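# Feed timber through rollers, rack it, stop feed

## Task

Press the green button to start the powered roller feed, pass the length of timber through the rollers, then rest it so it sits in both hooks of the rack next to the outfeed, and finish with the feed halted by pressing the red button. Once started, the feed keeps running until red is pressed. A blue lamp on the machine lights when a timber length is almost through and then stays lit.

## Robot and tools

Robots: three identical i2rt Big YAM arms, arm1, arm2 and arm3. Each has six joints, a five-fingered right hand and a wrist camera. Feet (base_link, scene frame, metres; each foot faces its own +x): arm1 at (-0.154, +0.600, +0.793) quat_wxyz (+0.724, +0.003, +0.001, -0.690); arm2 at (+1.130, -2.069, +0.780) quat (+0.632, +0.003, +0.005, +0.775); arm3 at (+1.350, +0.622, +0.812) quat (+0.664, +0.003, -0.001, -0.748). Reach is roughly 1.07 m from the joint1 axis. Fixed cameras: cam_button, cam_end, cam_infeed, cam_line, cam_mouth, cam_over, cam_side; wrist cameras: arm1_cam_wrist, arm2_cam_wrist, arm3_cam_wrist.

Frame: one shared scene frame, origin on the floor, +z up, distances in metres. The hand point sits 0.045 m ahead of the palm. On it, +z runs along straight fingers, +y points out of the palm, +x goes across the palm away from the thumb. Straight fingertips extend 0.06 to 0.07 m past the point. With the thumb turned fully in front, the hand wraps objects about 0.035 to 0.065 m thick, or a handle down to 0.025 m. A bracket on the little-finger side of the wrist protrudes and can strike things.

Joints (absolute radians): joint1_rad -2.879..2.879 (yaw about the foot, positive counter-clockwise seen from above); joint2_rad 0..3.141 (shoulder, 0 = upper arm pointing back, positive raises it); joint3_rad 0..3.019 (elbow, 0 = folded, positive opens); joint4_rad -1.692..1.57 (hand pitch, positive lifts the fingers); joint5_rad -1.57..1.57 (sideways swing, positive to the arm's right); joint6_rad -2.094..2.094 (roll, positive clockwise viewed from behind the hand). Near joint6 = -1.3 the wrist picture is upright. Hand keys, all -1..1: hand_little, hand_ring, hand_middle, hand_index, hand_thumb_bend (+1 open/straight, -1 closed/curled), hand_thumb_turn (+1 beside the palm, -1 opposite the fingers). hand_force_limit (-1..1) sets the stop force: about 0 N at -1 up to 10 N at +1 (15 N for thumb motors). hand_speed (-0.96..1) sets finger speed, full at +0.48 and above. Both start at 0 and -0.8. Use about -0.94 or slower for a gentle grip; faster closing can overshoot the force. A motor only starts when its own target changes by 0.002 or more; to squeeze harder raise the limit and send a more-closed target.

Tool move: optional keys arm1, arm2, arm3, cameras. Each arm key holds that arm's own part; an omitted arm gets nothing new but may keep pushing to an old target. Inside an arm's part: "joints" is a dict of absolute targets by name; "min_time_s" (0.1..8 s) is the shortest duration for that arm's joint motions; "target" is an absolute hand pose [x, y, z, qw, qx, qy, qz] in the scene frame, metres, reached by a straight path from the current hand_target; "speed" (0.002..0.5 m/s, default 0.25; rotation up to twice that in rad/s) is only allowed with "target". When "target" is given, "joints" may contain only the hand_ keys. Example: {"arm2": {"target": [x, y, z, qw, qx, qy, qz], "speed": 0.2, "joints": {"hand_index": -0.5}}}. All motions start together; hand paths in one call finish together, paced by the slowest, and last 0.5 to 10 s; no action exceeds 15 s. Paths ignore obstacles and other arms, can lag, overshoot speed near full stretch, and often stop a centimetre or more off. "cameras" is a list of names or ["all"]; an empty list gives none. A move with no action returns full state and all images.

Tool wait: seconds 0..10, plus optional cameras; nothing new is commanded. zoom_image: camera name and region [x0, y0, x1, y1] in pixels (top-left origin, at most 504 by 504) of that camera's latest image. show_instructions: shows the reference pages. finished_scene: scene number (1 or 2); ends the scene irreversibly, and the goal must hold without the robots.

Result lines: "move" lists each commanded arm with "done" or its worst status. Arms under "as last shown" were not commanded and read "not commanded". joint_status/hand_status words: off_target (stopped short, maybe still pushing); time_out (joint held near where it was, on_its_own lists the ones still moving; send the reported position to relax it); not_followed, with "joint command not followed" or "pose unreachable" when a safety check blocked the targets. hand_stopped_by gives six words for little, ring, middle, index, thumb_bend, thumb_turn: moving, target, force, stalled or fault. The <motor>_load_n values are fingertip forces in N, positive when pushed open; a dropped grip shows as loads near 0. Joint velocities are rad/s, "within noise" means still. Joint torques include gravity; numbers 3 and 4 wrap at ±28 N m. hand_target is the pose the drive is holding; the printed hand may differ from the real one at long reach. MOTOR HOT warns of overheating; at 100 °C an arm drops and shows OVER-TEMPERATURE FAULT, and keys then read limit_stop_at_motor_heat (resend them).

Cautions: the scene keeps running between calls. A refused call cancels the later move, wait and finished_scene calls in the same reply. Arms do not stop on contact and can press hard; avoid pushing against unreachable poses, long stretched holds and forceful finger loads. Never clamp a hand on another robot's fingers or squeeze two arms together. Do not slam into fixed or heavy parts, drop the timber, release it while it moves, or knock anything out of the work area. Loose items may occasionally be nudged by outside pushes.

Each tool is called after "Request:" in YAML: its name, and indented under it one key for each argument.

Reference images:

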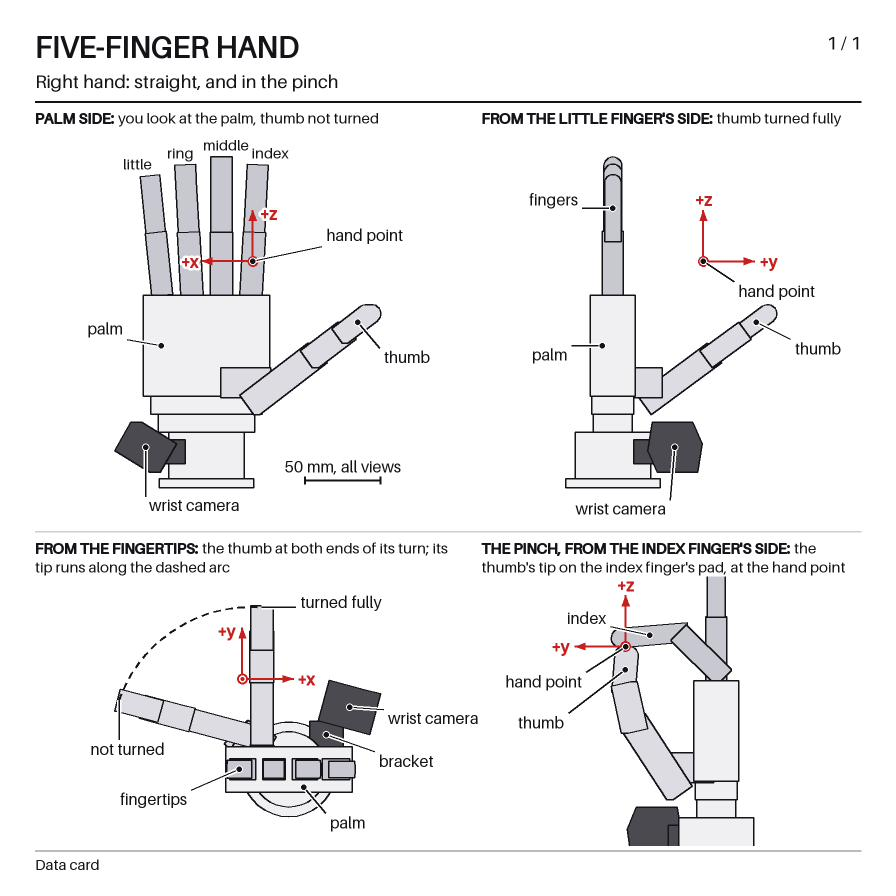

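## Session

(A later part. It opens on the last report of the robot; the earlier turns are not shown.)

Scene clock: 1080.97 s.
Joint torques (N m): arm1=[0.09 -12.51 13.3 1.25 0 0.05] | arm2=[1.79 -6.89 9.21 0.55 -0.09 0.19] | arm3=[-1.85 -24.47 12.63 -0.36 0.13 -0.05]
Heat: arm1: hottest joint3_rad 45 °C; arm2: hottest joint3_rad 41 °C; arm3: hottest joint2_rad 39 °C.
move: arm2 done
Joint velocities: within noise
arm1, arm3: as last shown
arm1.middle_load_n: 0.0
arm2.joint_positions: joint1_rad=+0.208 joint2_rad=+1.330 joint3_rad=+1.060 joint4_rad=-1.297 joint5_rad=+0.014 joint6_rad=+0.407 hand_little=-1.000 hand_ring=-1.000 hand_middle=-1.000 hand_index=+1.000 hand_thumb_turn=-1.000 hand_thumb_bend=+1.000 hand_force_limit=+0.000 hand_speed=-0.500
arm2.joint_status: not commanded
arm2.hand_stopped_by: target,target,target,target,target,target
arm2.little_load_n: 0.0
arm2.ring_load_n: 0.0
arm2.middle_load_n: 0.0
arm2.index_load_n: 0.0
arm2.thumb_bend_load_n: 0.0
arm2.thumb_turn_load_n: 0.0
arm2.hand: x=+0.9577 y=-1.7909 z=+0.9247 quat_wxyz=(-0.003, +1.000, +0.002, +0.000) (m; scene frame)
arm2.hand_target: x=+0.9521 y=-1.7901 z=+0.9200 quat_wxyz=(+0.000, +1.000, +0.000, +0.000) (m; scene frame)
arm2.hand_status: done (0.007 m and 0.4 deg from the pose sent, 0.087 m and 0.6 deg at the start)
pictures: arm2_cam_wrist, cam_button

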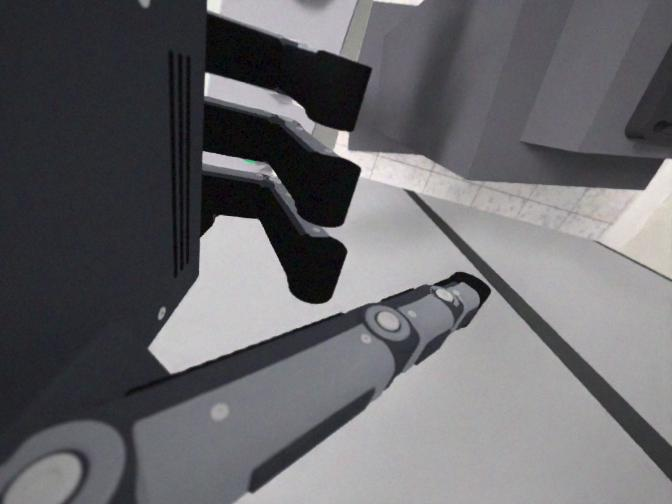

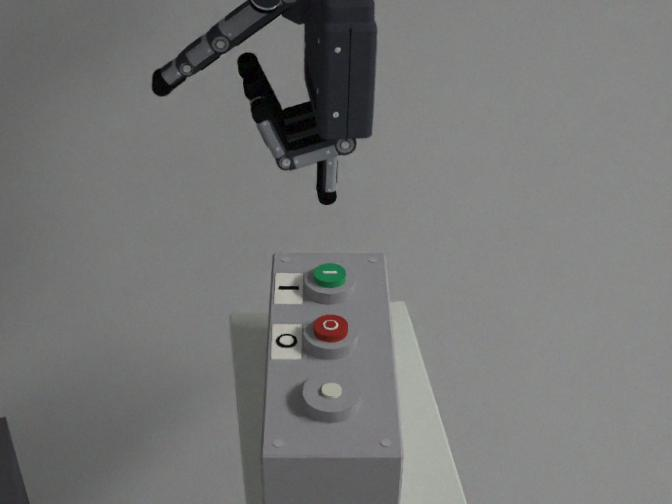

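Request:
move:
  arm2: {"target": [0.940, -1.788, 0.882, 0, 1, 0, 0], "speed": 0.1}
  arm3: {"target": [1.45, 0.05, 1.05, 0, 0, 1, 0], "speed": 0.15}
  cameras: ["cam_button"]

Request:
zoom_image:
  camera: "cam_button"
  region: [240, 180, 420, 400]

Scene clock: 1115.97 s.
Joint torques (N m): arm1=[0.09 -12.51 13.31 1.25 -0.01 0.05] | arm2=[1.96 -7 8.75 0.57 -0.09 0.19] | arm3=[-0.97 -20.6 12.04 -0.13 0 0.14]
Heat: arm1: hottest joint3_rad 45 °C; arm2: hottest joint3_rad 42 °C; arm3: hottest joint2_rad 39 °C.
move: arm2 done; arm3 off_target
Joint velocities: within noise
arm1: as last shown
arm1.little_load_n: 0.5
arm2.joint_positions: joint1_rad=+0.234 joint2_rad=+1.378 joint3_rad=+1.009 joint4_rad=-1.191 joint5_rad=+0.014 joint6_rad=+0.432 hand_little=-1.000 hand_ring=-1.000 hand_middle=-1.000 hand_index=+1.000 hand_thumb_turn=-1.000 hand_thumb_bend=+1.000 hand_force_limit=+0.000 hand_speed=-0.500
arm2.joint_status: not commanded
arm2.hand_stopped_by: target,target,target,target,target,target
arm2.little_load_n: 0.0
arm2.ring_load_n: 0.0
arm2.middle_load_n: 0.5
arm2.index_load_n: 0.0
arm2.thumb_bend_load_n: 0.0
arm2.thumb_turn_load_n: 0.5
arm2.hand: x=+0.9451 y=-1.7873 z=+0.8891 quat_wxyz=(-0.006, +1.000, +0.002, -0.001) (m; scene frame)
arm2.hand_target: x=+0.9401 y=-1.7881 z=+0.8822 quat_wxyz=(+0.000, +1.000, +0.000, +0.000) (m; scene frame)
arm2.hand_status: done (0.009 m and 0.7 deg from the pose sent, 0.046 m and 0.4 deg at the start)
arm3.joint_positions: joint1_rad=+0.223 joint2_rad=+2.011 joint3_rad=+2.153 joint4_rad=-1.685 joint5_rad=+0.003 joint6_rad=+0.107 hand_little=+1.000 hand_ring=+1.000 hand_middle=+1.000 hand_index=+1.000 hand_thumb_turn=-1.000 hand_thumb_bend=+1.000 hand_force_limit=+0.400 hand_speed=-0.600
arm3.joint_status: not commanded
arm3.hand_stopped_by: target,target,target,target,target,target
arm3.little_load_n: 0.0
arm3.ring_load_n: 0.0
arm3.middle_load_n: 0.0
arm3.index_load_n: 0.0
arm3.thumb_bend_load_n: 0.0
arm3.thumb_turn_load_n: 0.0
arm3.hand: x=+1.4447 y=+0.0551 z=+1.0400 quat_wxyz=(-0.003, -0.001, -1.000, +0.013) (m; scene frame)
arm3.hand_target: x=+1.4499 y=+0.0507 z=+1.0495 quat_wxyz=(-0.004, -0.001, -1.000, +0.024) (m; scene frame)
arm3.hand_status: off_target (0.012 m and 1.6 deg from the pose sent, 0.176 m and 2.5 deg at the start; a joint's target at an end of its range on 27 of 53 steps)
pictures: cam_button

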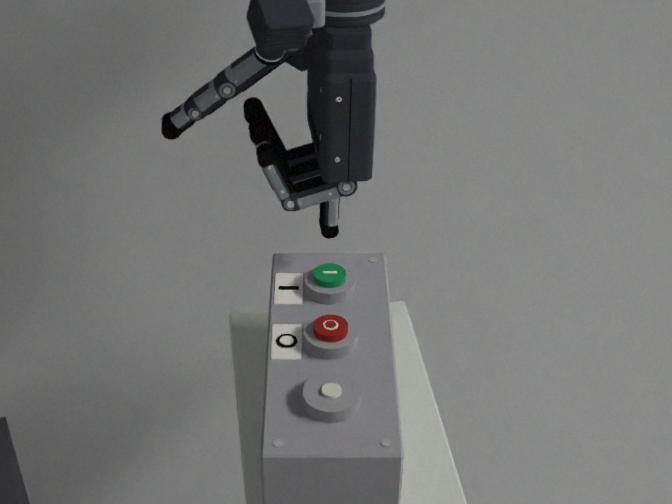

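Scaled by 2.291 from the camera's 672x504 image, which has a finer 960x720 frame.

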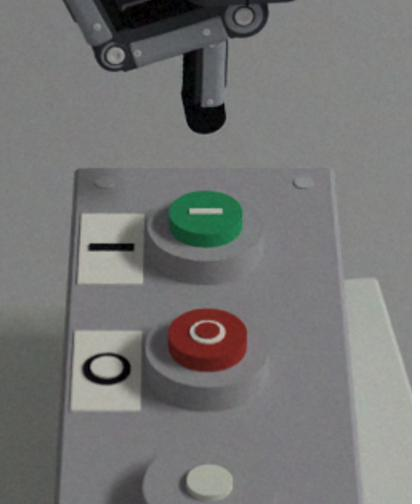

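Request:
move:
  arm2: {"target": [0.940, -1.788, 0.848, 0, 1, 0, 0], "speed": 0.06}
  cameras: ["cam_button", "cam_side", "cam_line"]

Request:
zoom_image:
  camera: "cam_button"
  region: [240, 180, 420, 400]

Scene clock: 1131.13 s.
Joint torques (N m): arm1=[0.09 -12.51 13.31 1.26 -0.01 0.05] | arm2=[1.73 -6.65 7.97 0.92 -0.08 0.19] | arm3=[-0.62 -19.84 11.75 -0.28 -0.08 0.14]
Heat: arm1: hottest joint3_rad 45 °C; arm2: hottest joint3_rad 41 °C; arm3: hottest joint2_rad 41 °C.
move: arm2 off_target
Joint velocities: within noise
arm1, arm3: as last shown
arm1.little_load_n: 0.0
arm2.joint_positions: joint1_rad=+0.234 joint2_rad=+1.412 joint3_rad=+0.957 joint4_rad=-1.103 joint5_rad=+0.014 joint6_rad=+0.432 hand_little=-1.000 hand_ring=-1.000 hand_middle=-1.000 hand_index=+1.000 hand_thumb_turn=-1.000 hand_thumb_bend=+1.000 hand_force_limit=+0.000 hand_speed=-0.500
arm2.joint_status: not commanded
arm2.hand_stopped_by: target,target,target,target,target,target
arm2.little_load_n: 0.0
arm2.ring_load_n: 0.0
arm2.middle_load_n: 0.0
arm2.index_load_n: -1.5
arm2.thumb_bend_load_n: 0.0
arm2.thumb_turn_load_n: 0.0
arm2.hand: x=+0.9444 y=-1.7867 z=+0.8592 quat_wxyz=(-0.007, +1.000, +0.002, -0.002) (m; scene frame)
arm2.hand_target: x=+0.9403 y=-1.7884 z=+0.8483 quat_wxyz=(+0.000, +1.000, +0.000, +0.000) (m; scene frame)
arm2.hand_status: off_target (0.012 m and 0.9 deg from the pose sent, 0.041 m and 0.7 deg at the start)
pictures: cam_button, cam_line, cam_side

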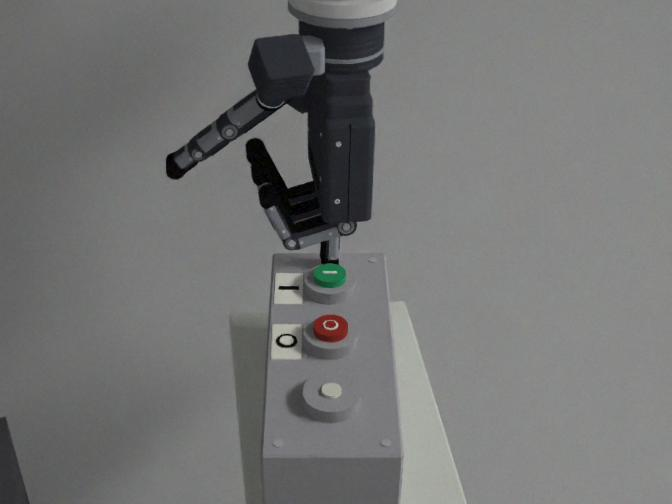

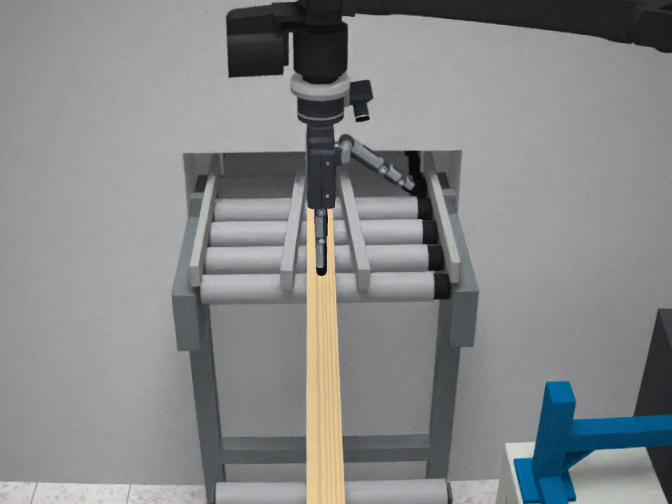

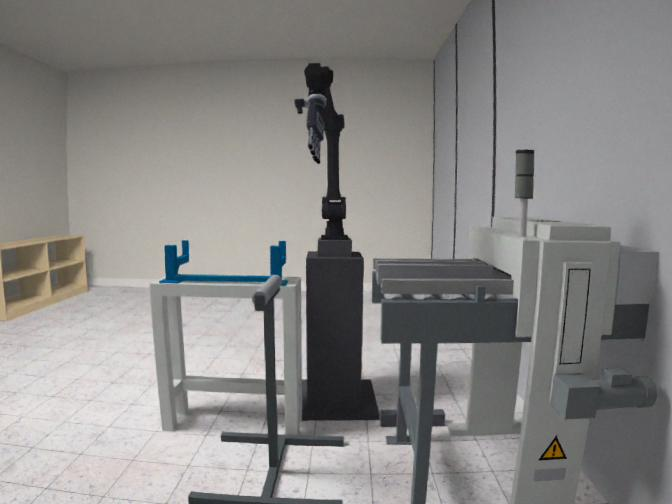

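Scaled by 2.291 from the camera's 672x504 image, which has a finer 960x720 frame.

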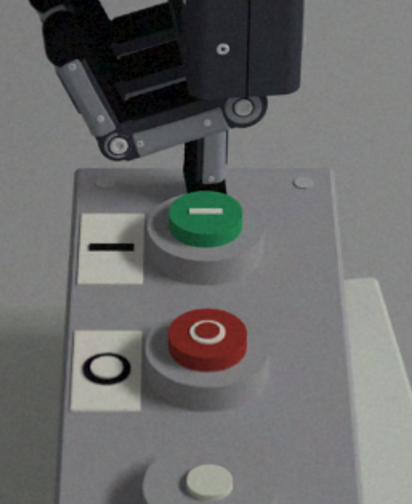

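Request:
move:
  arm2: {"target": [0.940, -1.788, 0.91, 0, 1, 0, 0], "speed": 0.15}
  cameras: []

Request:
move:
  arm2: {"target": [0.967, -1.788, 0.89, 0, 1, 0, 0], "speed": 0.15}
  cameras: ["cam_button", "cam_line"]

Request:
zoom_image:
  camera: "cam_button"
  region: [240, 180, 420, 400]

Scene clock: 1153.87 s.
Joint torques (N m): arm1=[0.15 -12.57 13.31 1.25 -0.01 0.05] | arm2=[1.79 -8.47 12.31 -0.2 0.09 0.21] | arm3=[-0.38 -20.07 12.05 -0.2 -0.09 0.1]
Heat: arm1: hottest joint3_rad 45 °C; arm2: hottest joint3_rad 40 °C; arm3: hottest joint2_rad 42 °C.
move: arm2 off_target
Joint velocities: within noise
arm1, arm3: as last shown
arm2.joint_positions: joint1_rad=+0.236 joint2_rad=+1.374 joint3_rad=+1.015 joint4_rad=-1.250 joint5_rad=+0.010 joint6_rad=+0.434 hand_little=-1.000 hand_ring=-1.000 hand_middle=-1.000 hand_index=+1.000 hand_thumb_turn=-1.000 hand_thumb_bend=+1.000 hand_force_limit=+0.000 hand_speed=-0.500
arm2.joint_status: not commanded
arm2.hand_stopped_by: target,target,target,target,target,target
arm2.little_load_n: 0.0
arm2.ring_load_n: 0.0
arm2.middle_load_n: 0.0
arm2.index_load_n: 0.0
arm2.thumb_bend_load_n: 0.0
arm2.thumb_turn_load_n: 0.0
arm2.hand: x=+0.9491 y=-1.7997 z=+0.8953 quat_wxyz=(+0.017, +1.000, +0.003, +0.007) (m; scene frame)
arm2.hand_target: x=+0.9402 y=-1.7885 z=+0.9100 quat_wxyz=(+0.000, +1.000, +0.000, +0.000) (m; scene frame)
arm2.hand_status: off_target (0.021 m and 2.1 deg from the pose sent, 0.051 m and 0.9 deg at the start)
pictures: none
No camera images: "cameras" was empty.

Scene clock: 1155.03 s.
Joint torques (N m): arm1=[0.09 -12.51 13.3 1.26 -0.01 0.05] | arm2=[0.32 -9.05 8.66 0.51 0.05 -0.04] | arm3=[-0.67 -20.48 12.07 -0.39 -0.1 0.05]
Heat: arm1: hottest joint3_rad 45 °C; arm2: hottest joint3_rad 41 °C; arm3: hottest joint2_rad 42 °C.
move: arm2 done
Joint velocities: within noise
arm1, arm3: as last shown
arm2.joint_positions: joint1_rad=+0.187 joint2_rad=+1.373 joint3_rad=+0.995 joint4_rad=-1.214 joint5_rad=+0.012 joint6_rad=+0.396 hand_little=-1.000 hand_ring=-1.000 hand_middle=-1.000 hand_index=+1.000 hand_thumb_turn=-1.000 hand_thumb_bend=+1.000 hand_force_limit=+0.000 hand_speed=-0.500
arm2.joint_status: not commanded
arm2.hand_stopped_by: target,target,target,target,target,target
arm2.little_load_n: 0.0
arm2.ring_load_n: 0.0
arm2.middle_load_n: 0.0
arm2.index_load_n: 0.0
arm2.thumb_bend_load_n: 0.0
arm2.thumb_turn_load_n: 0.0
arm2.hand: x=+0.9643 y=-1.7909 z=+0.8873 quat_wxyz=(+0.010, +1.000, -0.003, +0.004) (m; scene frame)
arm2.hand_target: x=+0.9670 y=-1.7881 z=+0.8900 quat_wxyz=(+0.000, +1.000, +0.000, +0.000) (m; scene frame)
arm2.hand_status: done (0.005 m and 1.2 deg from the pose sent, 0.022 m and 2.1 deg at the start)
arm3.thumb_bend_load_n: -0.5
pictures: cam_button, cam_line

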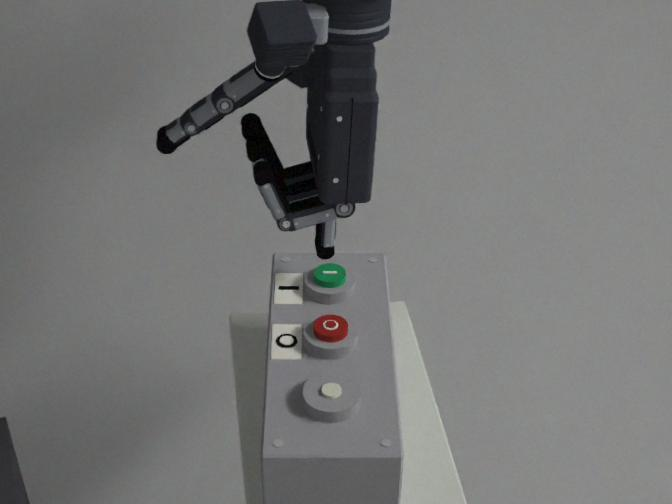

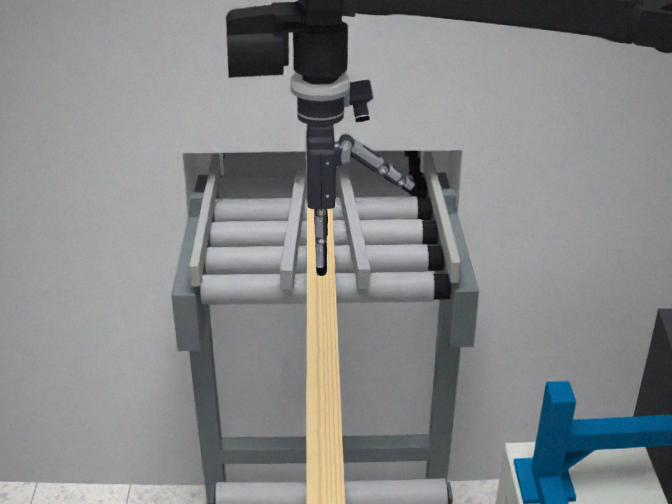

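Scaled by 2.291 from the camera's 672x504 image, which has a finer 960x720 frame.

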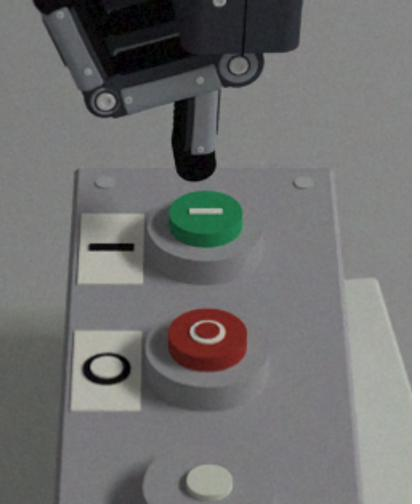

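Request:
move:
  arm2: {"target": [0.974, -1.7835, 0.860, 0, 1, 0, 0], "speed": 0.06}
  cameras: ["cam_button", "cam_line", "cam_mouth"]

Request:
zoom_image:
  camera: "cam_button"
  region: [240, 180, 420, 400]

Scene clock: 1166.27 s.
Joint torques (N m): arm1=[0.15 -12.51 13.3 1.25 -0.01 0.05] | arm2=[0.09 -6.24 8.02 1.16 0.17 -0.02] | arm3=[-1.14 -19.72 12.15 -0.12 -0.03 0.03]
Heat: arm1: hottest joint3_rad 45 °C; arm2: hottest joint3_rad 40 °C; arm3: hottest joint2_rad 42 °C.
move: arm2 off_target
Joint velocities: within noise
arm1.joint_positions: joint1_rad=-0.132 joint2_rad=+1.674 joint3_rad=+1.969 joint4_rad=-1.363 joint5_rad=-0.040 joint6_rad=-1.391 hand_little=+1.000 hand_ring=+1.000 hand_middle=+1.000 hand_index=+1.000 hand_thumb_turn=+1.000 hand_thumb_bend=+1.000 hand_force_limit=+0.000 hand_speed=-0.800
arm1.joint_status: not commanded
arm1.hand_stopped_by: target,target,target,target,target,target
arm1.little_load_n: 0.0
arm1.ring_load_n: 0.0
arm1.middle_load_n: 0.0
arm1.index_load_n: 0.0
arm1.thumb_bend_load_n: 0.0
arm1.thumb_turn_load_n: 0.0
arm1.hand: x=-0.2514 y=+0.0158 z=+1.1437 quat_wxyz=(+0.150, +0.592, -0.767, +0.196) (m; scene frame)
arm1.hand_target: x=-0.2500 y=+0.0007 z=+1.1498 quat_wxyz=(+0.158, +0.588, -0.766, +0.206) (m; scene frame)
arm1.hand_status: not commanded
arm2.joint_positions: joint1_rad=+0.169 joint2_rad=+1.373 joint3_rad=+0.954 joint4_rad=-1.143 joint5_rad=+0.009 joint6_rad=+0.368 hand_little=-1.000 hand_ring=-1.000 hand_middle=-1.000 hand_index=+1.000 hand_thumb_turn=-1.000 hand_thumb_bend=+1.000 hand_force_limit=+0.000 hand_speed=-0.500
arm2.joint_status: not commanded
arm2.hand_stopped_by: target,target,target,target,target,target
arm2.little_load_n: 0.0
arm2.ring_load_n: 0.0
arm2.middle_load_n: 0.0
arm2.index_load_n: -3.0
arm2.thumb_bend_load_n: 0.0
arm2.thumb_turn_load_n: 0.0
arm2.hand: x=+0.9695 y=-1.7873 z=+0.8716 quat_wxyz=(-0.004, +1.000, +0.002, -0.003) (m; scene frame)
arm2.hand_target: x=+0.9741 y=-1.7839 z=+0.8603 quat_wxyz=(+0.000, +1.000, +0.000, +0.000) (m; scene frame)
arm2.hand_status: off_target (0.013 m and 0.6 deg from the pose sent, 0.030 m and 1.2 deg at the start)
arm3: as last shown
arm3.thumb_bend_load_n: 0.0
pictures: cam_button, cam_line, cam_mouth

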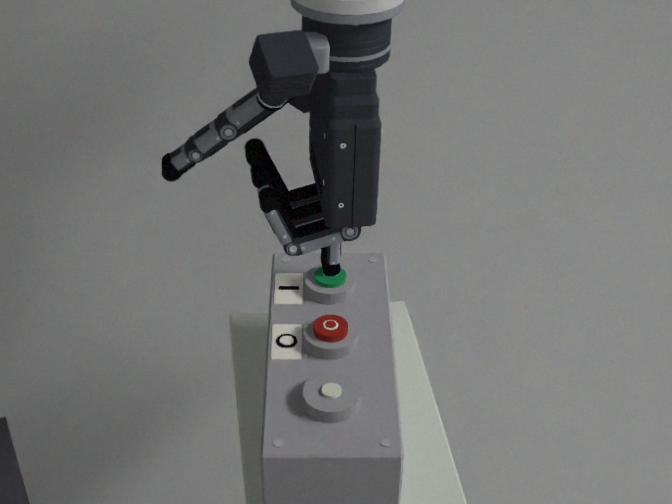

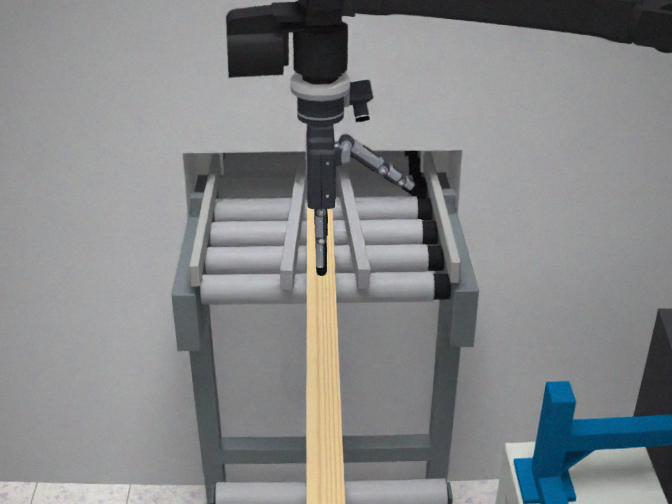

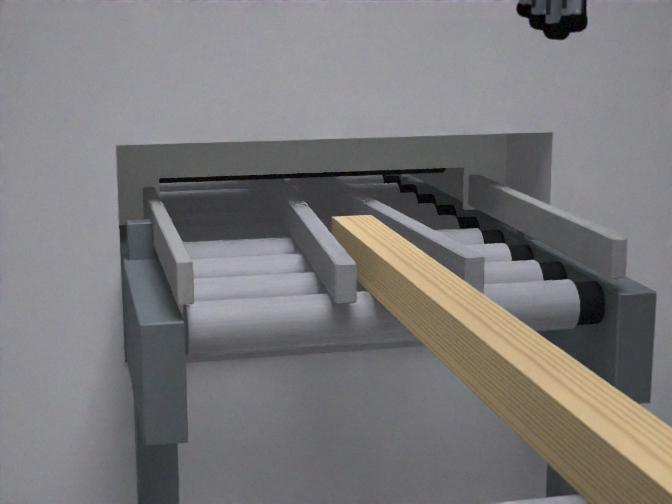

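Scaled by 2.291 from the camera's 672x504 image, which has a finer 960x720 frame.

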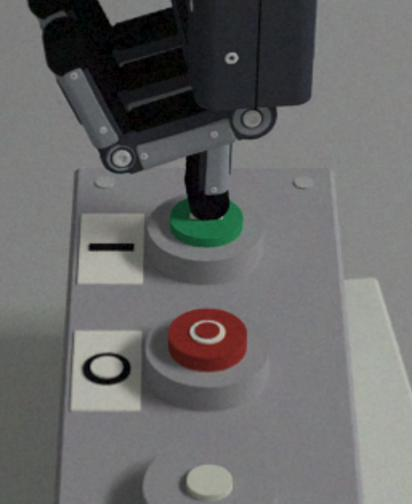

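Request:
move:
  arm2: {"target": [0.974, -1.7835, 0.846, 0, 1, 0, 0], "speed": 0.06}
  cameras: ["cam_button", "cam_mouth"]

Request:
move:
  arm2: {"target": [0.974, -1.7835, 0.905, 0, 1, 0, 0], "speed": 0.2}
  cameras: ["cam_mouth"]

Request:
move:
  arm2: {"target": [1.036, -1.790, 0.892, 0, 1, 0, 0], "speed": 0.2}
  cameras: ["cam_mouth", "cam_button", "cam_side", "cam_over"]

Scene clock: 1175.97 s.
Joint torques (N m): arm1=[0.09 -12.51 13.3 1.25 -0.01 0.05] | arm2=[0.21 -5.3 7.08 1.91 0.24 0.06] | arm3=[-1.03 -20.78 12.04 -0.18 -0.06 0.1]
Heat: arm1: hottest joint3_rad 45 °C; arm2: hottest joint3_rad 41 °C; arm3: hottest joint2_rad 42 °C.
move: arm2 off_target
Joint velocities: within noise
arm1, arm3: as last shown
arm2.joint_positions: joint1_rad=+0.168 joint2_rad=+1.373 joint3_rad=+0.943 joint4_rad=-1.123 joint5_rad=+0.007 joint6_rad=+0.360 hand_little=-1.000 hand_ring=-1.000 hand_middle=-1.000 hand_index=+0.999 hand_thumb_turn=-1.000 hand_thumb_bend=+1.000 hand_force_limit=+0.000 hand_speed=-0.500
arm2.joint_status: not commanded
arm2.hand_stopped_by: target,target,target,target,target,target
arm2.little_load_n: 0.0
arm2.ring_load_n: 0.0
arm2.middle_load_n: 0.0
arm2.index_load_n: -6.5
arm2.thumb_bend_load_n: 0.0
arm2.thumb_turn_load_n: 0.0
arm2.hand: x=+0.9699 y=-1.7872 z=+0.8672 quat_wxyz=(-0.007, +1.000, +0.005, -0.005) (m; scene frame)
arm2.hand_target: x=+0.9744 y=-1.7846 z=+0.8471 quat_wxyz=(+0.000, +1.000, +0.000, +0.000) (m; scene frame)
arm2.hand_status: off_target (0.022 m and 1.2 deg from the pose sent, 0.026 m and 0.6 deg at the start)
arm3.middle_load_n: 0.5
pictures: cam_button, cam_mouth

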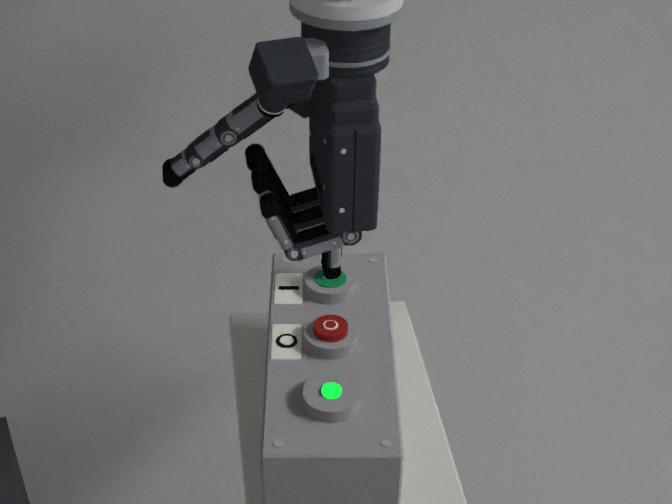

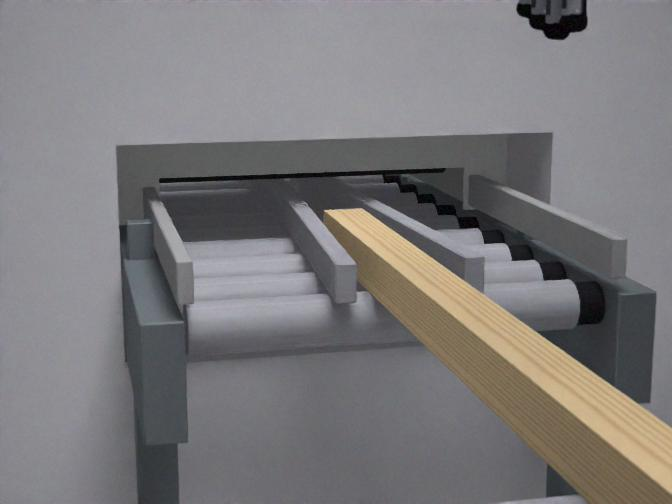

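Scene clock: 1177.13 s.
Joint torques (N m): arm1=[0.09 -12.51 13.3 1.25 -0.01 0.05] | arm2=[0.44 -8.7 12.45 -0.23 0.14 0.07] | arm3=[-0.5 -19.72 12.22 -0.27 -0.02 0.1]
Heat: arm1: hottest joint3_rad 45 °C; arm2: hottest joint3_rad 41 °C; arm3: hottest joint2_rad 42 °C.
move: arm2 off_target
Joint velocities: within noise
arm1, arm3: as last shown
arm1.thumb_bend_load_n: -0.5
arm2.joint_positions: joint1_rad=+0.167 joint2_rad=+1.361 joint3_rad=+0.980 joint4_rad=-1.237 joint5_rad=+0.009 joint6_rad=+0.360 hand_little=-1.000 hand_ring=-1.000 hand_middle=-1.000 hand_index=+1.000 hand_thumb_turn=-1.000 hand_thumb_bend=+1.000 hand_force_limit=+0.000 hand_speed=-0.500
arm2.joint_status: not commanded
arm2.hand_stopped_by: target,target,target,target,target,target
arm2.little_load_n: 0.0
arm2.ring_load_n: 0.0
arm2.middle_load_n: 0.0
arm2.index_load_n: 0.0
arm2.thumb_bend_load_n: 0.0
arm2.thumb_turn_load_n: 0.0
arm2.hand: x=+0.9760 y=-1.8002 z=+0.8876 quat_wxyz=(+0.022, +1.000, +0.005, +0.007) (m; scene frame)
arm2.hand_target: x=+0.9742 y=-1.7842 z=+0.9049 quat_wxyz=(+0.000, +1.000, +0.000, +0.000) (m; scene frame)
arm2.hand_status: off_target (0.024 m and 2.7 deg from the pose sent, 0.038 m and 1.2 deg at the start)
arm3.middle_load_n: 0.0
pictures: cam_mouth

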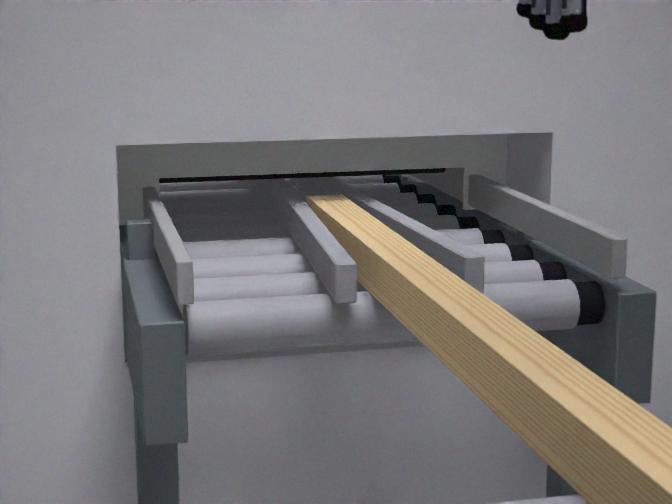

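Scene clock: 1178.50 s.
Joint torques (N m): arm1=[0.09 -12.51 13.3 1.25 -0.01 0.05] | arm2=[0.32 -7.94 8.8 0.54 -0.1 -0.06] | arm3=[-1.03 -20.31 12 -0.08 -0.07 0.09]
Heat: arm1: hottest joint3_rad 45 °C; arm2: hottest joint3_rad 41 °C; arm3: hottest joint2_rad 42 °C.
move: arm2 done
Joint velocities: within noise
arm1, arm3: as last shown
arm1.thumb_bend_load_n: 0.0
arm2.joint_positions: joint1_rad=+0.004 joint2_rad=+1.310 joint3_rad=+0.946 joint4_rad=-1.223 joint5_rad=+0.015 joint6_rad=+0.211 hand_little=-1.000 hand_ring=-1.000 hand_middle=-1.000 hand_index=+1.000 hand_thumb_turn=-1.000 hand_thumb_bend=+1.000 hand_force_limit=+0.000 hand_speed=-0.500
arm2.joint_status: not commanded
arm2.hand_stopped_by: target,target,target,target,target,target
arm2.little_load_n: 0.0
arm2.ring_load_n: 0.5
arm2.middle_load_n: 0.0
arm2.index_load_n: 0.0
arm2.thumb_bend_load_n: 0.0
arm2.thumb_turn_load_n: 0.0
arm2.hand: x=+1.0331 y=-1.7923 z=+0.8902 quat_wxyz=(+0.009, +1.000, -0.002, +0.003) (m; scene frame)
arm2.hand_target: x=+1.0360 y=-1.7901 z=+0.8920 quat_wxyz=(+0.000, +1.000, +0.000, +0.000) (m; scene frame)
arm2.hand_status: done (0.004 m and 1.1 deg from the pose sent, 0.061 m and 2.8 deg at the start)
pictures: cam_button, cam_mouth, cam_over, cam_side

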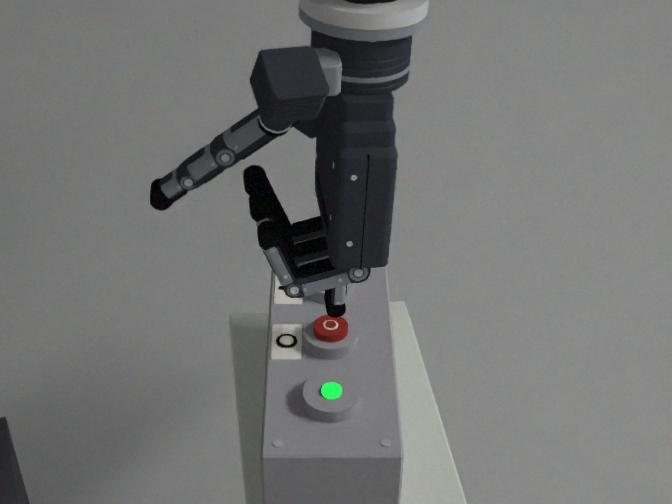

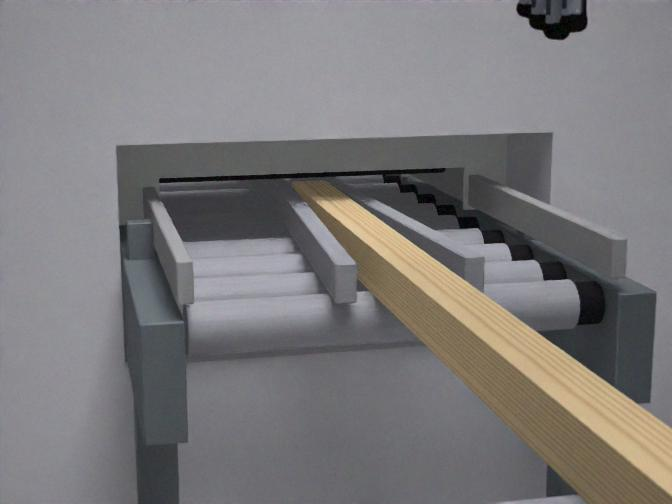

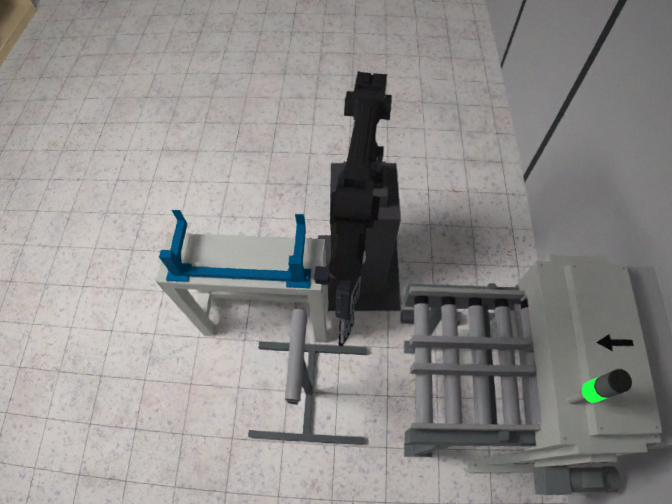

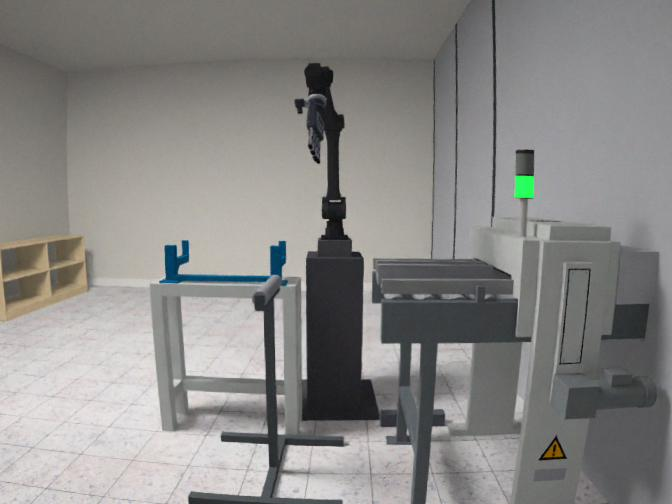

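Request:
wait:
  seconds: 2
  cameras: ["cam_over", "cam_infeed"]

Scene clock: 1184.57 s.
Joint torques (N m): arm1=[0.09 -12.51 13.3 1.25 -0.01 0.05] | arm2=[0.38 -8 8.73 0.54 -0.08 -0.05] | arm3=[-0.62 -20.42 12.04 -0.06 -0.04 0.04]
Heat: arm1: hottest joint3_rad 45 °C; arm2: hottest joint3_rad 40 °C; arm3: hottest joint2_rad 42 °C.
Joint velocities: within noise
arm1.joint_positions: joint1_rad=-0.132 joint2_rad=+1.674 joint3_rad=+1.969 joint4_rad=-1.363 joint5_rad=-0.040 joint6_rad=-1.391 hand_little=+1.000 hand_ring=+1.000 hand_middle=+1.000 hand_index=+1.000 hand_thumb_turn=+1.000 hand_thumb_bend=+1.000 hand_force_limit=+0.000 hand_speed=-0.800
arm1.joint_status: not commanded
arm1.hand_stopped_by: target,target,target,target,target,target
arm1.little_load_n: 0.5
arm1.ring_load_n: 0.0
arm1.middle_load_n: 0.0
arm1.index_load_n: 0.5
arm1.thumb_bend_load_n: 0.0
arm1.thumb_turn_load_n: 0.0
arm1.hand: x=-0.2514 y=+0.0158 z=+1.1437 quat_wxyz=(+0.150, +0.592, -0.767, +0.196) (m; scene frame)
arm1.hand_target: x=-0.2500 y=+0.0007 z=+1.1498 quat_wxyz=(+0.158, +0.588, -0.766, +0.206) (m; scene frame)
arm1.hand_status: not commanded
arm2.joint_positions: joint1_rad=+0.004 joint2_rad=+1.310 joint3_rad=+0.946 joint4_rad=-1.223 joint5_rad=+0.015 joint6_rad=+0.211 hand_little=-1.000 hand_ring=-1.000 hand_middle=-1.000 hand_index=+1.000 hand_thumb_turn=-1.000 hand_thumb_bend=+1.000 hand_force_limit=+0.000 hand_speed=-0.500
arm2.joint_status: not commanded
arm2.hand_stopped_by: target,target,target,target,target,target
arm2.little_load_n: 0.0
arm2.ring_load_n: 0.0
arm2.middle_load_n: 0.0
arm2.index_load_n: 0.0
arm2.thumb_bend_load_n: 0.0
arm2.thumb_turn_load_n: 0.0
arm2.hand: x=+1.0331 y=-1.7924 z=+0.8902 quat_wxyz=(+0.009, +1.000, -0.002, +0.003) (m; scene frame)
arm2.hand_target: x=+1.0360 y=-1.7901 z=+0.8920 quat_wxyz=(+0.000, +1.000, +0.000, +0.000) (m; scene frame)
arm2.hand_status: done (0.004 m and 1.1 deg from the pose sent, 0.061 m and 2.8 deg at the start)
arm3.joint_positions: joint1_rad=+0.223 joint2_rad=+2.011 joint3_rad=+2.153 joint4_rad=-1.685 joint5_rad=+0.003 joint6_rad=+0.107 hand_little=+1.000 hand_ring=+1.000 hand_middle=+1.000 hand_index=+1.000 hand_thumb_turn=-1.000 hand_thumb_bend=+1.000 hand_force_limit=+0.400 hand_speed=-0.600
arm3.joint_status: not commanded
arm3.hand_stopped_by: target,target,target,target,target,target
arm3.little_load_n: 0.0
arm3.ring_load_n: 0.0
arm3.middle_load_n: 0.0
arm3.index_load_n: 0.0
arm3.thumb_bend_load_n: -0.5
arm3.thumb_turn_load_n: 0.0
arm3.hand: x=+1.4447 y=+0.0551 z=+1.0400 quat_wxyz=(-0.003, -0.001, -1.000, +0.013) (m; scene frame)
arm3.hand_target: x=+1.4499 y=+0.0507 z=+1.0495 quat_wxyz=(-0.004, -0.001, -1.000, +0.024) (m; scene frame)
arm3.hand_status: not commanded
wait: 2.00 s; at rest from the start
pictures: cam_infeed, cam_over

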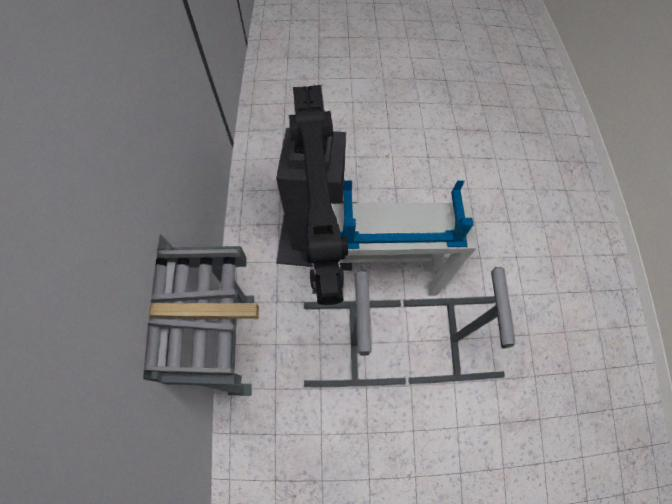

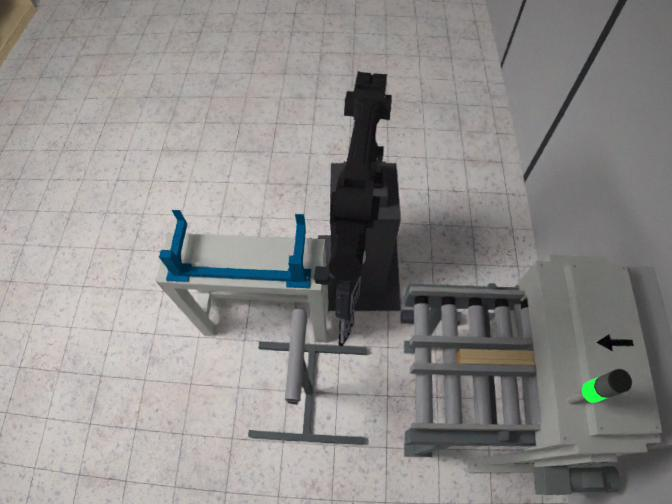

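Request:
wait:
  seconds: 0.5
  cameras: ["cam_over", "cam_infeed"]

Scene clock: 1190.03 s.
Joint torques (N m): arm1=[0.09 -12.51 13.31 1.25 0 0.05] | arm2=[0.26 -7.77 8.77 0.53 -0.1 -0.05] | arm3=[-1.08 -19.31 11.92 -0.23 -0.09 0.02]
Heat: arm1: hottest joint3_rad 45 °C; arm2: hottest joint3_rad 40 °C; arm3: hottest joint2_rad 42 °C.
Joint velocities: within noise
arm1.joint_positions: joint1_rad=-0.132 joint2_rad=+1.674 joint3_rad=+1.969 joint4_rad=-1.363 joint5_rad=-0.040 joint6_rad=-1.391 hand_little=+1.000 hand_ring=+1.000 hand_middle=+1.000 hand_index=+1.000 hand_thumb_turn=+1.000 hand_thumb_bend=+1.000 hand_force_limit=+0.000 hand_speed=-0.800
arm1.joint_status: not commanded
arm1.hand_stopped_by: target,target,target,target,target,target
arm1.little_load_n: 0.0
arm1.ring_load_n: 0.0
arm1.middle_load_n: 0.0
arm1.index_load_n: 0.0
arm1.thumb_bend_load_n: 0.0
arm1.thumb_turn_load_n: 0.0
arm1.hand: x=-0.2514 y=+0.0158 z=+1.1437 quat_wxyz=(+0.150, +0.592, -0.767, +0.196) (m; scene frame)
arm1.hand_target: x=-0.2500 y=+0.0007 z=+1.1498 quat_wxyz=(+0.158, +0.588, -0.766, +0.206) (m; scene frame)
arm1.hand_status: not commanded
arm2.joint_positions: joint1_rad=+0.004 joint2_rad=+1.310 joint3_rad=+0.946 joint4_rad=-1.223 joint5_rad=+0.015 joint6_rad=+0.211 hand_little=-1.000 hand_ring=-1.000 hand_middle=-1.000 hand_index=+1.000 hand_thumb_turn=-1.000 hand_thumb_bend=+1.000 hand_force_limit=+0.000 hand_speed=-0.500
arm2.joint_status: not commanded
arm2.hand_stopped_by: target,target,target,target,target,target
arm2.little_load_n: 0.0
arm2.ring_load_n: 0.0
arm2.middle_load_n: 0.0
arm2.index_load_n: 0.0
arm2.thumb_bend_load_n: 0.0
arm2.thumb_turn_load_n: 0.0
arm2.hand: x=+1.0331 y=-1.7924 z=+0.8902 quat_wxyz=(+0.009, +1.000, -0.002, +0.003) (m; scene frame)
arm2.hand_target: x=+1.0360 y=-1.7901 z=+0.8920 quat_wxyz=(+0.000, +1.000, +0.000, +0.000) (m; scene frame)
arm2.hand_status: done (0.004 m and 1.1 deg from the pose sent, 0.061 m and 2.8 deg at the start)
arm3.joint_positions: joint1_rad=+0.223 joint2_rad=+2.011 joint3_rad=+2.153 joint4_rad=-1.685 joint5_rad=+0.003 joint6_rad=+0.107 hand_little=+1.000 hand_ring=+1.000 hand_middle=+1.000 hand_index=+1.000 hand_thumb_turn=-1.000 hand_thumb_bend=+1.000 hand_force_limit=+0.400 hand_speed=-0.600
arm3.joint_status: not commanded
arm3.hand_stopped_by: target,target,target,target,target,target
arm3.little_load_n: 0.0
arm3.ring_load_n: 0.0
arm3.middle_load_n: 0.0
arm3.index_load_n: 0.0
arm3.thumb_bend_load_n: 0.0
arm3.thumb_turn_load_n: 0.0
arm3.hand: x=+1.4447 y=+0.0551 z=+1.0400 quat_wxyz=(-0.003, -0.001, -1.000, +0.013) (m; scene frame)
arm3.hand_target: x=+1.4499 y=+0.0507 z=+1.0495 quat_wxyz=(-0.004, -0.001, -1.000, +0.024) (m; scene frame)
arm3.hand_status: not commanded
wait: 0.50 s; at rest from the start
pictures: cam_infeed, cam_over

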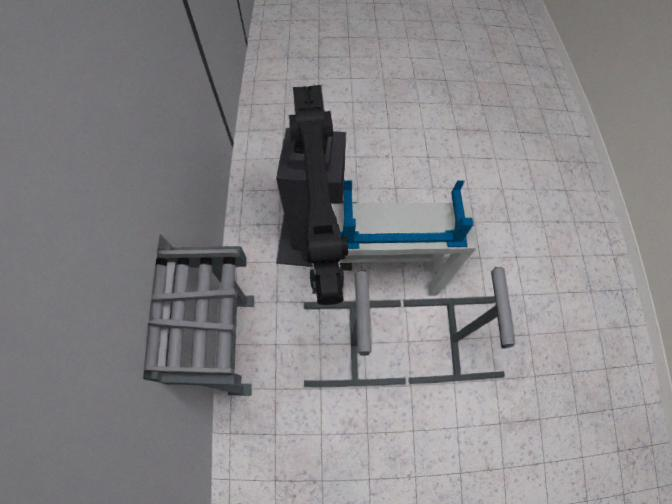

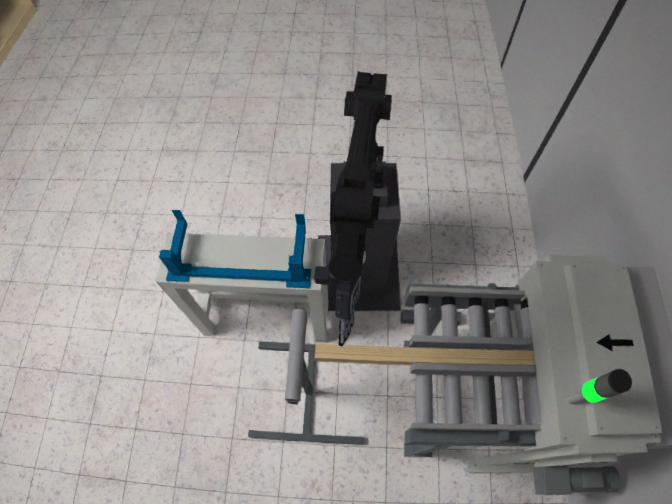

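Request:
wait:
  seconds: 0.3
  cameras: ["cam_over"]

Scene clock: 1194.97 s.
Joint torques (N m): arm1=[0.09 -12.51 13.3 1.25 -0.01 0.05] | arm2=[0.38 -8 8.77 0.54 -0.11 -0.07] | arm3=[-1.2 -20.13 11.85 -0.24 -0.02 0.05]
Heat: arm1: hottest joint3_rad 45 °C; arm2: hottest joint3_rad 40 °C; arm3: hottest joint2_rad 42 °C.
Joint velocities: within noise
arm1.joint_positions: joint1_rad=-0.132 joint2_rad=+1.674 joint3_rad=+1.969 joint4_rad=-1.363 joint5_rad=-0.040 joint6_rad=-1.391 hand_little=+1.000 hand_ring=+1.000 hand_middle=+1.000 hand_index=+1.000 hand_thumb_turn=+1.000 hand_thumb_bend=+1.000 hand_force_limit=+0.000 hand_speed=-0.800
arm1.joint_status: not commanded
arm1.hand_stopped_by: target,target,target,target,target,target
arm1.little_load_n: 0.0
arm1.ring_load_n: 0.0
arm1.middle_load_n: 0.0
arm1.index_load_n: 0.0
arm1.thumb_bend_load_n: 0.0
arm1.thumb_turn_load_n: 0.0
arm1.hand: x=-0.2514 y=+0.0158 z=+1.1437 quat_wxyz=(+0.150, +0.592, -0.767, +0.196) (m; scene frame)
arm1.hand_target: x=-0.2500 y=+0.0007 z=+1.1498 quat_wxyz=(+0.158, +0.588, -0.766, +0.206) (m; scene frame)
arm1.hand_status: not commanded
arm2.joint_positions: joint1_rad=+0.004 joint2_rad=+1.310 joint3_rad=+0.946 joint4_rad=-1.223 joint5_rad=+0.015 joint6_rad=+0.211 hand_little=-1.000 hand_ring=-1.000 hand_middle=-1.000 hand_index=+1.000 hand_thumb_turn=-1.000 hand_thumb_bend=+1.000 hand_force_limit=+0.000 hand_speed=-0.500
arm2.joint_status: not commanded
arm2.hand_stopped_by: target,target,target,target,target,target
arm2.little_load_n: 0.5
arm2.ring_load_n: 0.5
arm2.middle_load_n: 0.0
arm2.index_load_n: 0.0
arm2.thumb_bend_load_n: 0.0
arm2.thumb_turn_load_n: 0.0
arm2.hand: x=+1.0331 y=-1.7924 z=+0.8902 quat_wxyz=(+0.009, +1.000, -0.002, +0.003) (m; scene frame)
arm2.hand_target: x=+1.0360 y=-1.7901 z=+0.8920 quat_wxyz=(+0.000, +1.000, +0.000, +0.000) (m; scene frame)
arm2.hand_status: done (0.004 m and 1.1 deg from the pose sent, 0.061 m and 2.8 deg at the start)
arm3.joint_positions: joint1_rad=+0.223 joint2_rad=+2.011 joint3_rad=+2.153 joint4_rad=-1.685 joint5_rad=+0.003 joint6_rad=+0.107 hand_little=+1.000 hand_ring=+1.000 hand_middle=+1.000 hand_index=+1.000 hand_thumb_turn=-1.000 hand_thumb_bend=+1.000 hand_force_limit=+0.400 hand_speed=-0.600
arm3.joint_status: not commanded
arm3.hand_stopped_by: target,target,target,target,target,target
arm3.little_load_n: 0.0
arm3.ring_load_n: 0.0
arm3.middle_load_n: 0.0
arm3.index_load_n: 0.0
arm3.thumb_bend_load_n: 0.0
arm3.thumb_turn_load_n: 0.0
arm3.hand: x=+1.4447 y=+0.0551 z=+1.0400 quat_wxyz=(-0.003, -0.001, -1.000, +0.013) (m; scene frame)
arm3.hand_target: x=+1.4499 y=+0.0507 z=+1.0495 quat_wxyz=(-0.004, -0.001, -1.000, +0.024) (m; scene frame)
arm3.hand_status: not commanded
wait: 0.30 s; at rest from the start
pictures: cam_over

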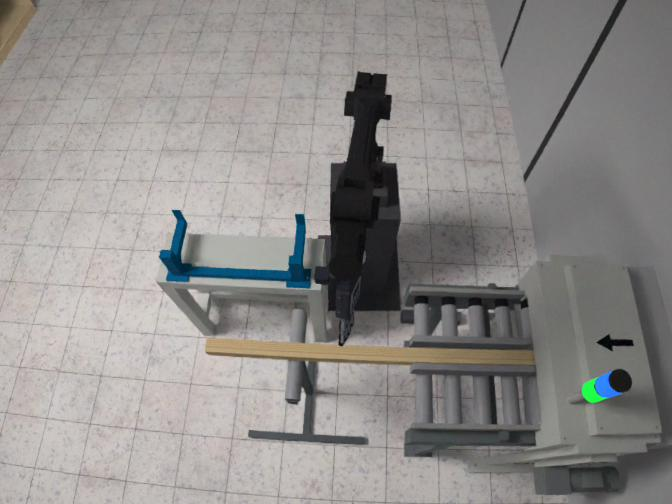

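Request:
move:
  arm2: {"target": [1.034, -1.794, 0.842, 0, 1, 0, 0], "speed": 0.12}
  cameras: ["cam_over", "cam_button"]

Scene clock: 1199.00 s.
Joint torques (N m): arm1=[0.09 -12.57 13.3 1.25 -0.01 0.05] | arm2=[0.73 -4.01 6.31 2.13 -0.08 0.06] | arm3=[-1.2 -19.08 12.08 -0.13 -0.06 0.07]
Heat: arm1: hottest joint3_rad 45 °C; arm2: hottest joint3_rad 40 °C; arm3: hottest joint2_rad 42 °C.
move: arm2 off_target
Joint velocities: within noise
arm1, arm3: as last shown
arm2.joint_positions: joint1_rad=+0.004 joint2_rad=+1.305 joint3_rad=+0.878 joint4_rad=-1.120 joint5_rad=+0.014 joint6_rad=+0.204 hand_little=-1.000 hand_ring=-1.000 hand_middle=-1.000 hand_index=+0.999 hand_thumb_turn=-1.000 hand_thumb_bend=+1.000 hand_force_limit=+0.000 hand_speed=-0.500
arm2.joint_status: not commanded
arm2.hand_stopped_by: target,target,target,target,target,target
arm2.little_load_n: 0.0
arm2.ring_load_n: 0.0
arm2.middle_load_n: 0.0
arm2.index_load_n: -8.0
arm2.thumb_bend_load_n: 0.0
arm2.thumb_turn_load_n: 0.0
arm2.hand: x=+1.0333 y=-1.7934 z=+0.8657 quat_wxyz=(-0.011, +1.000, +0.001, -0.001) (m; scene frame)
arm2.hand_target: x=+1.0344 y=-1.7955 z=+0.8436 quat_wxyz=(+0.000, +1.000, +0.000, +0.000) (m; scene frame)
arm2.hand_status: off_target (0.024 m and 1.2 deg from the pose sent, 0.048 m and 1.1 deg at the start)
arm3.ring_load_n: -0.5
pictures: cam_button, cam_over

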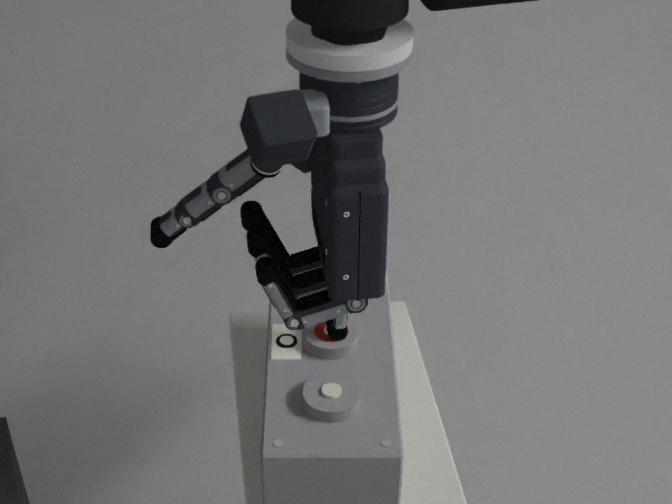

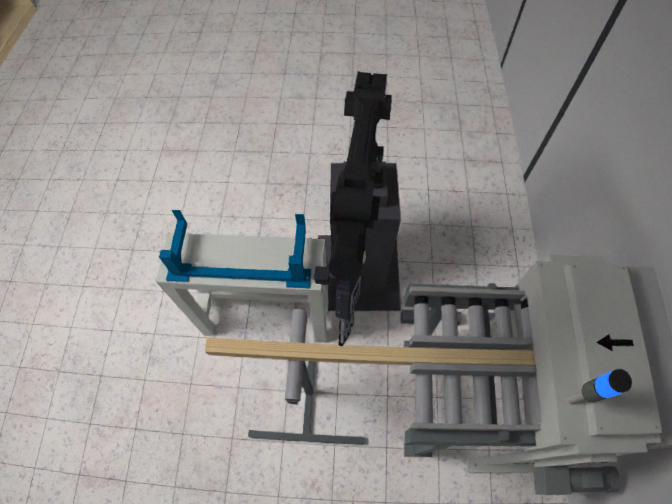

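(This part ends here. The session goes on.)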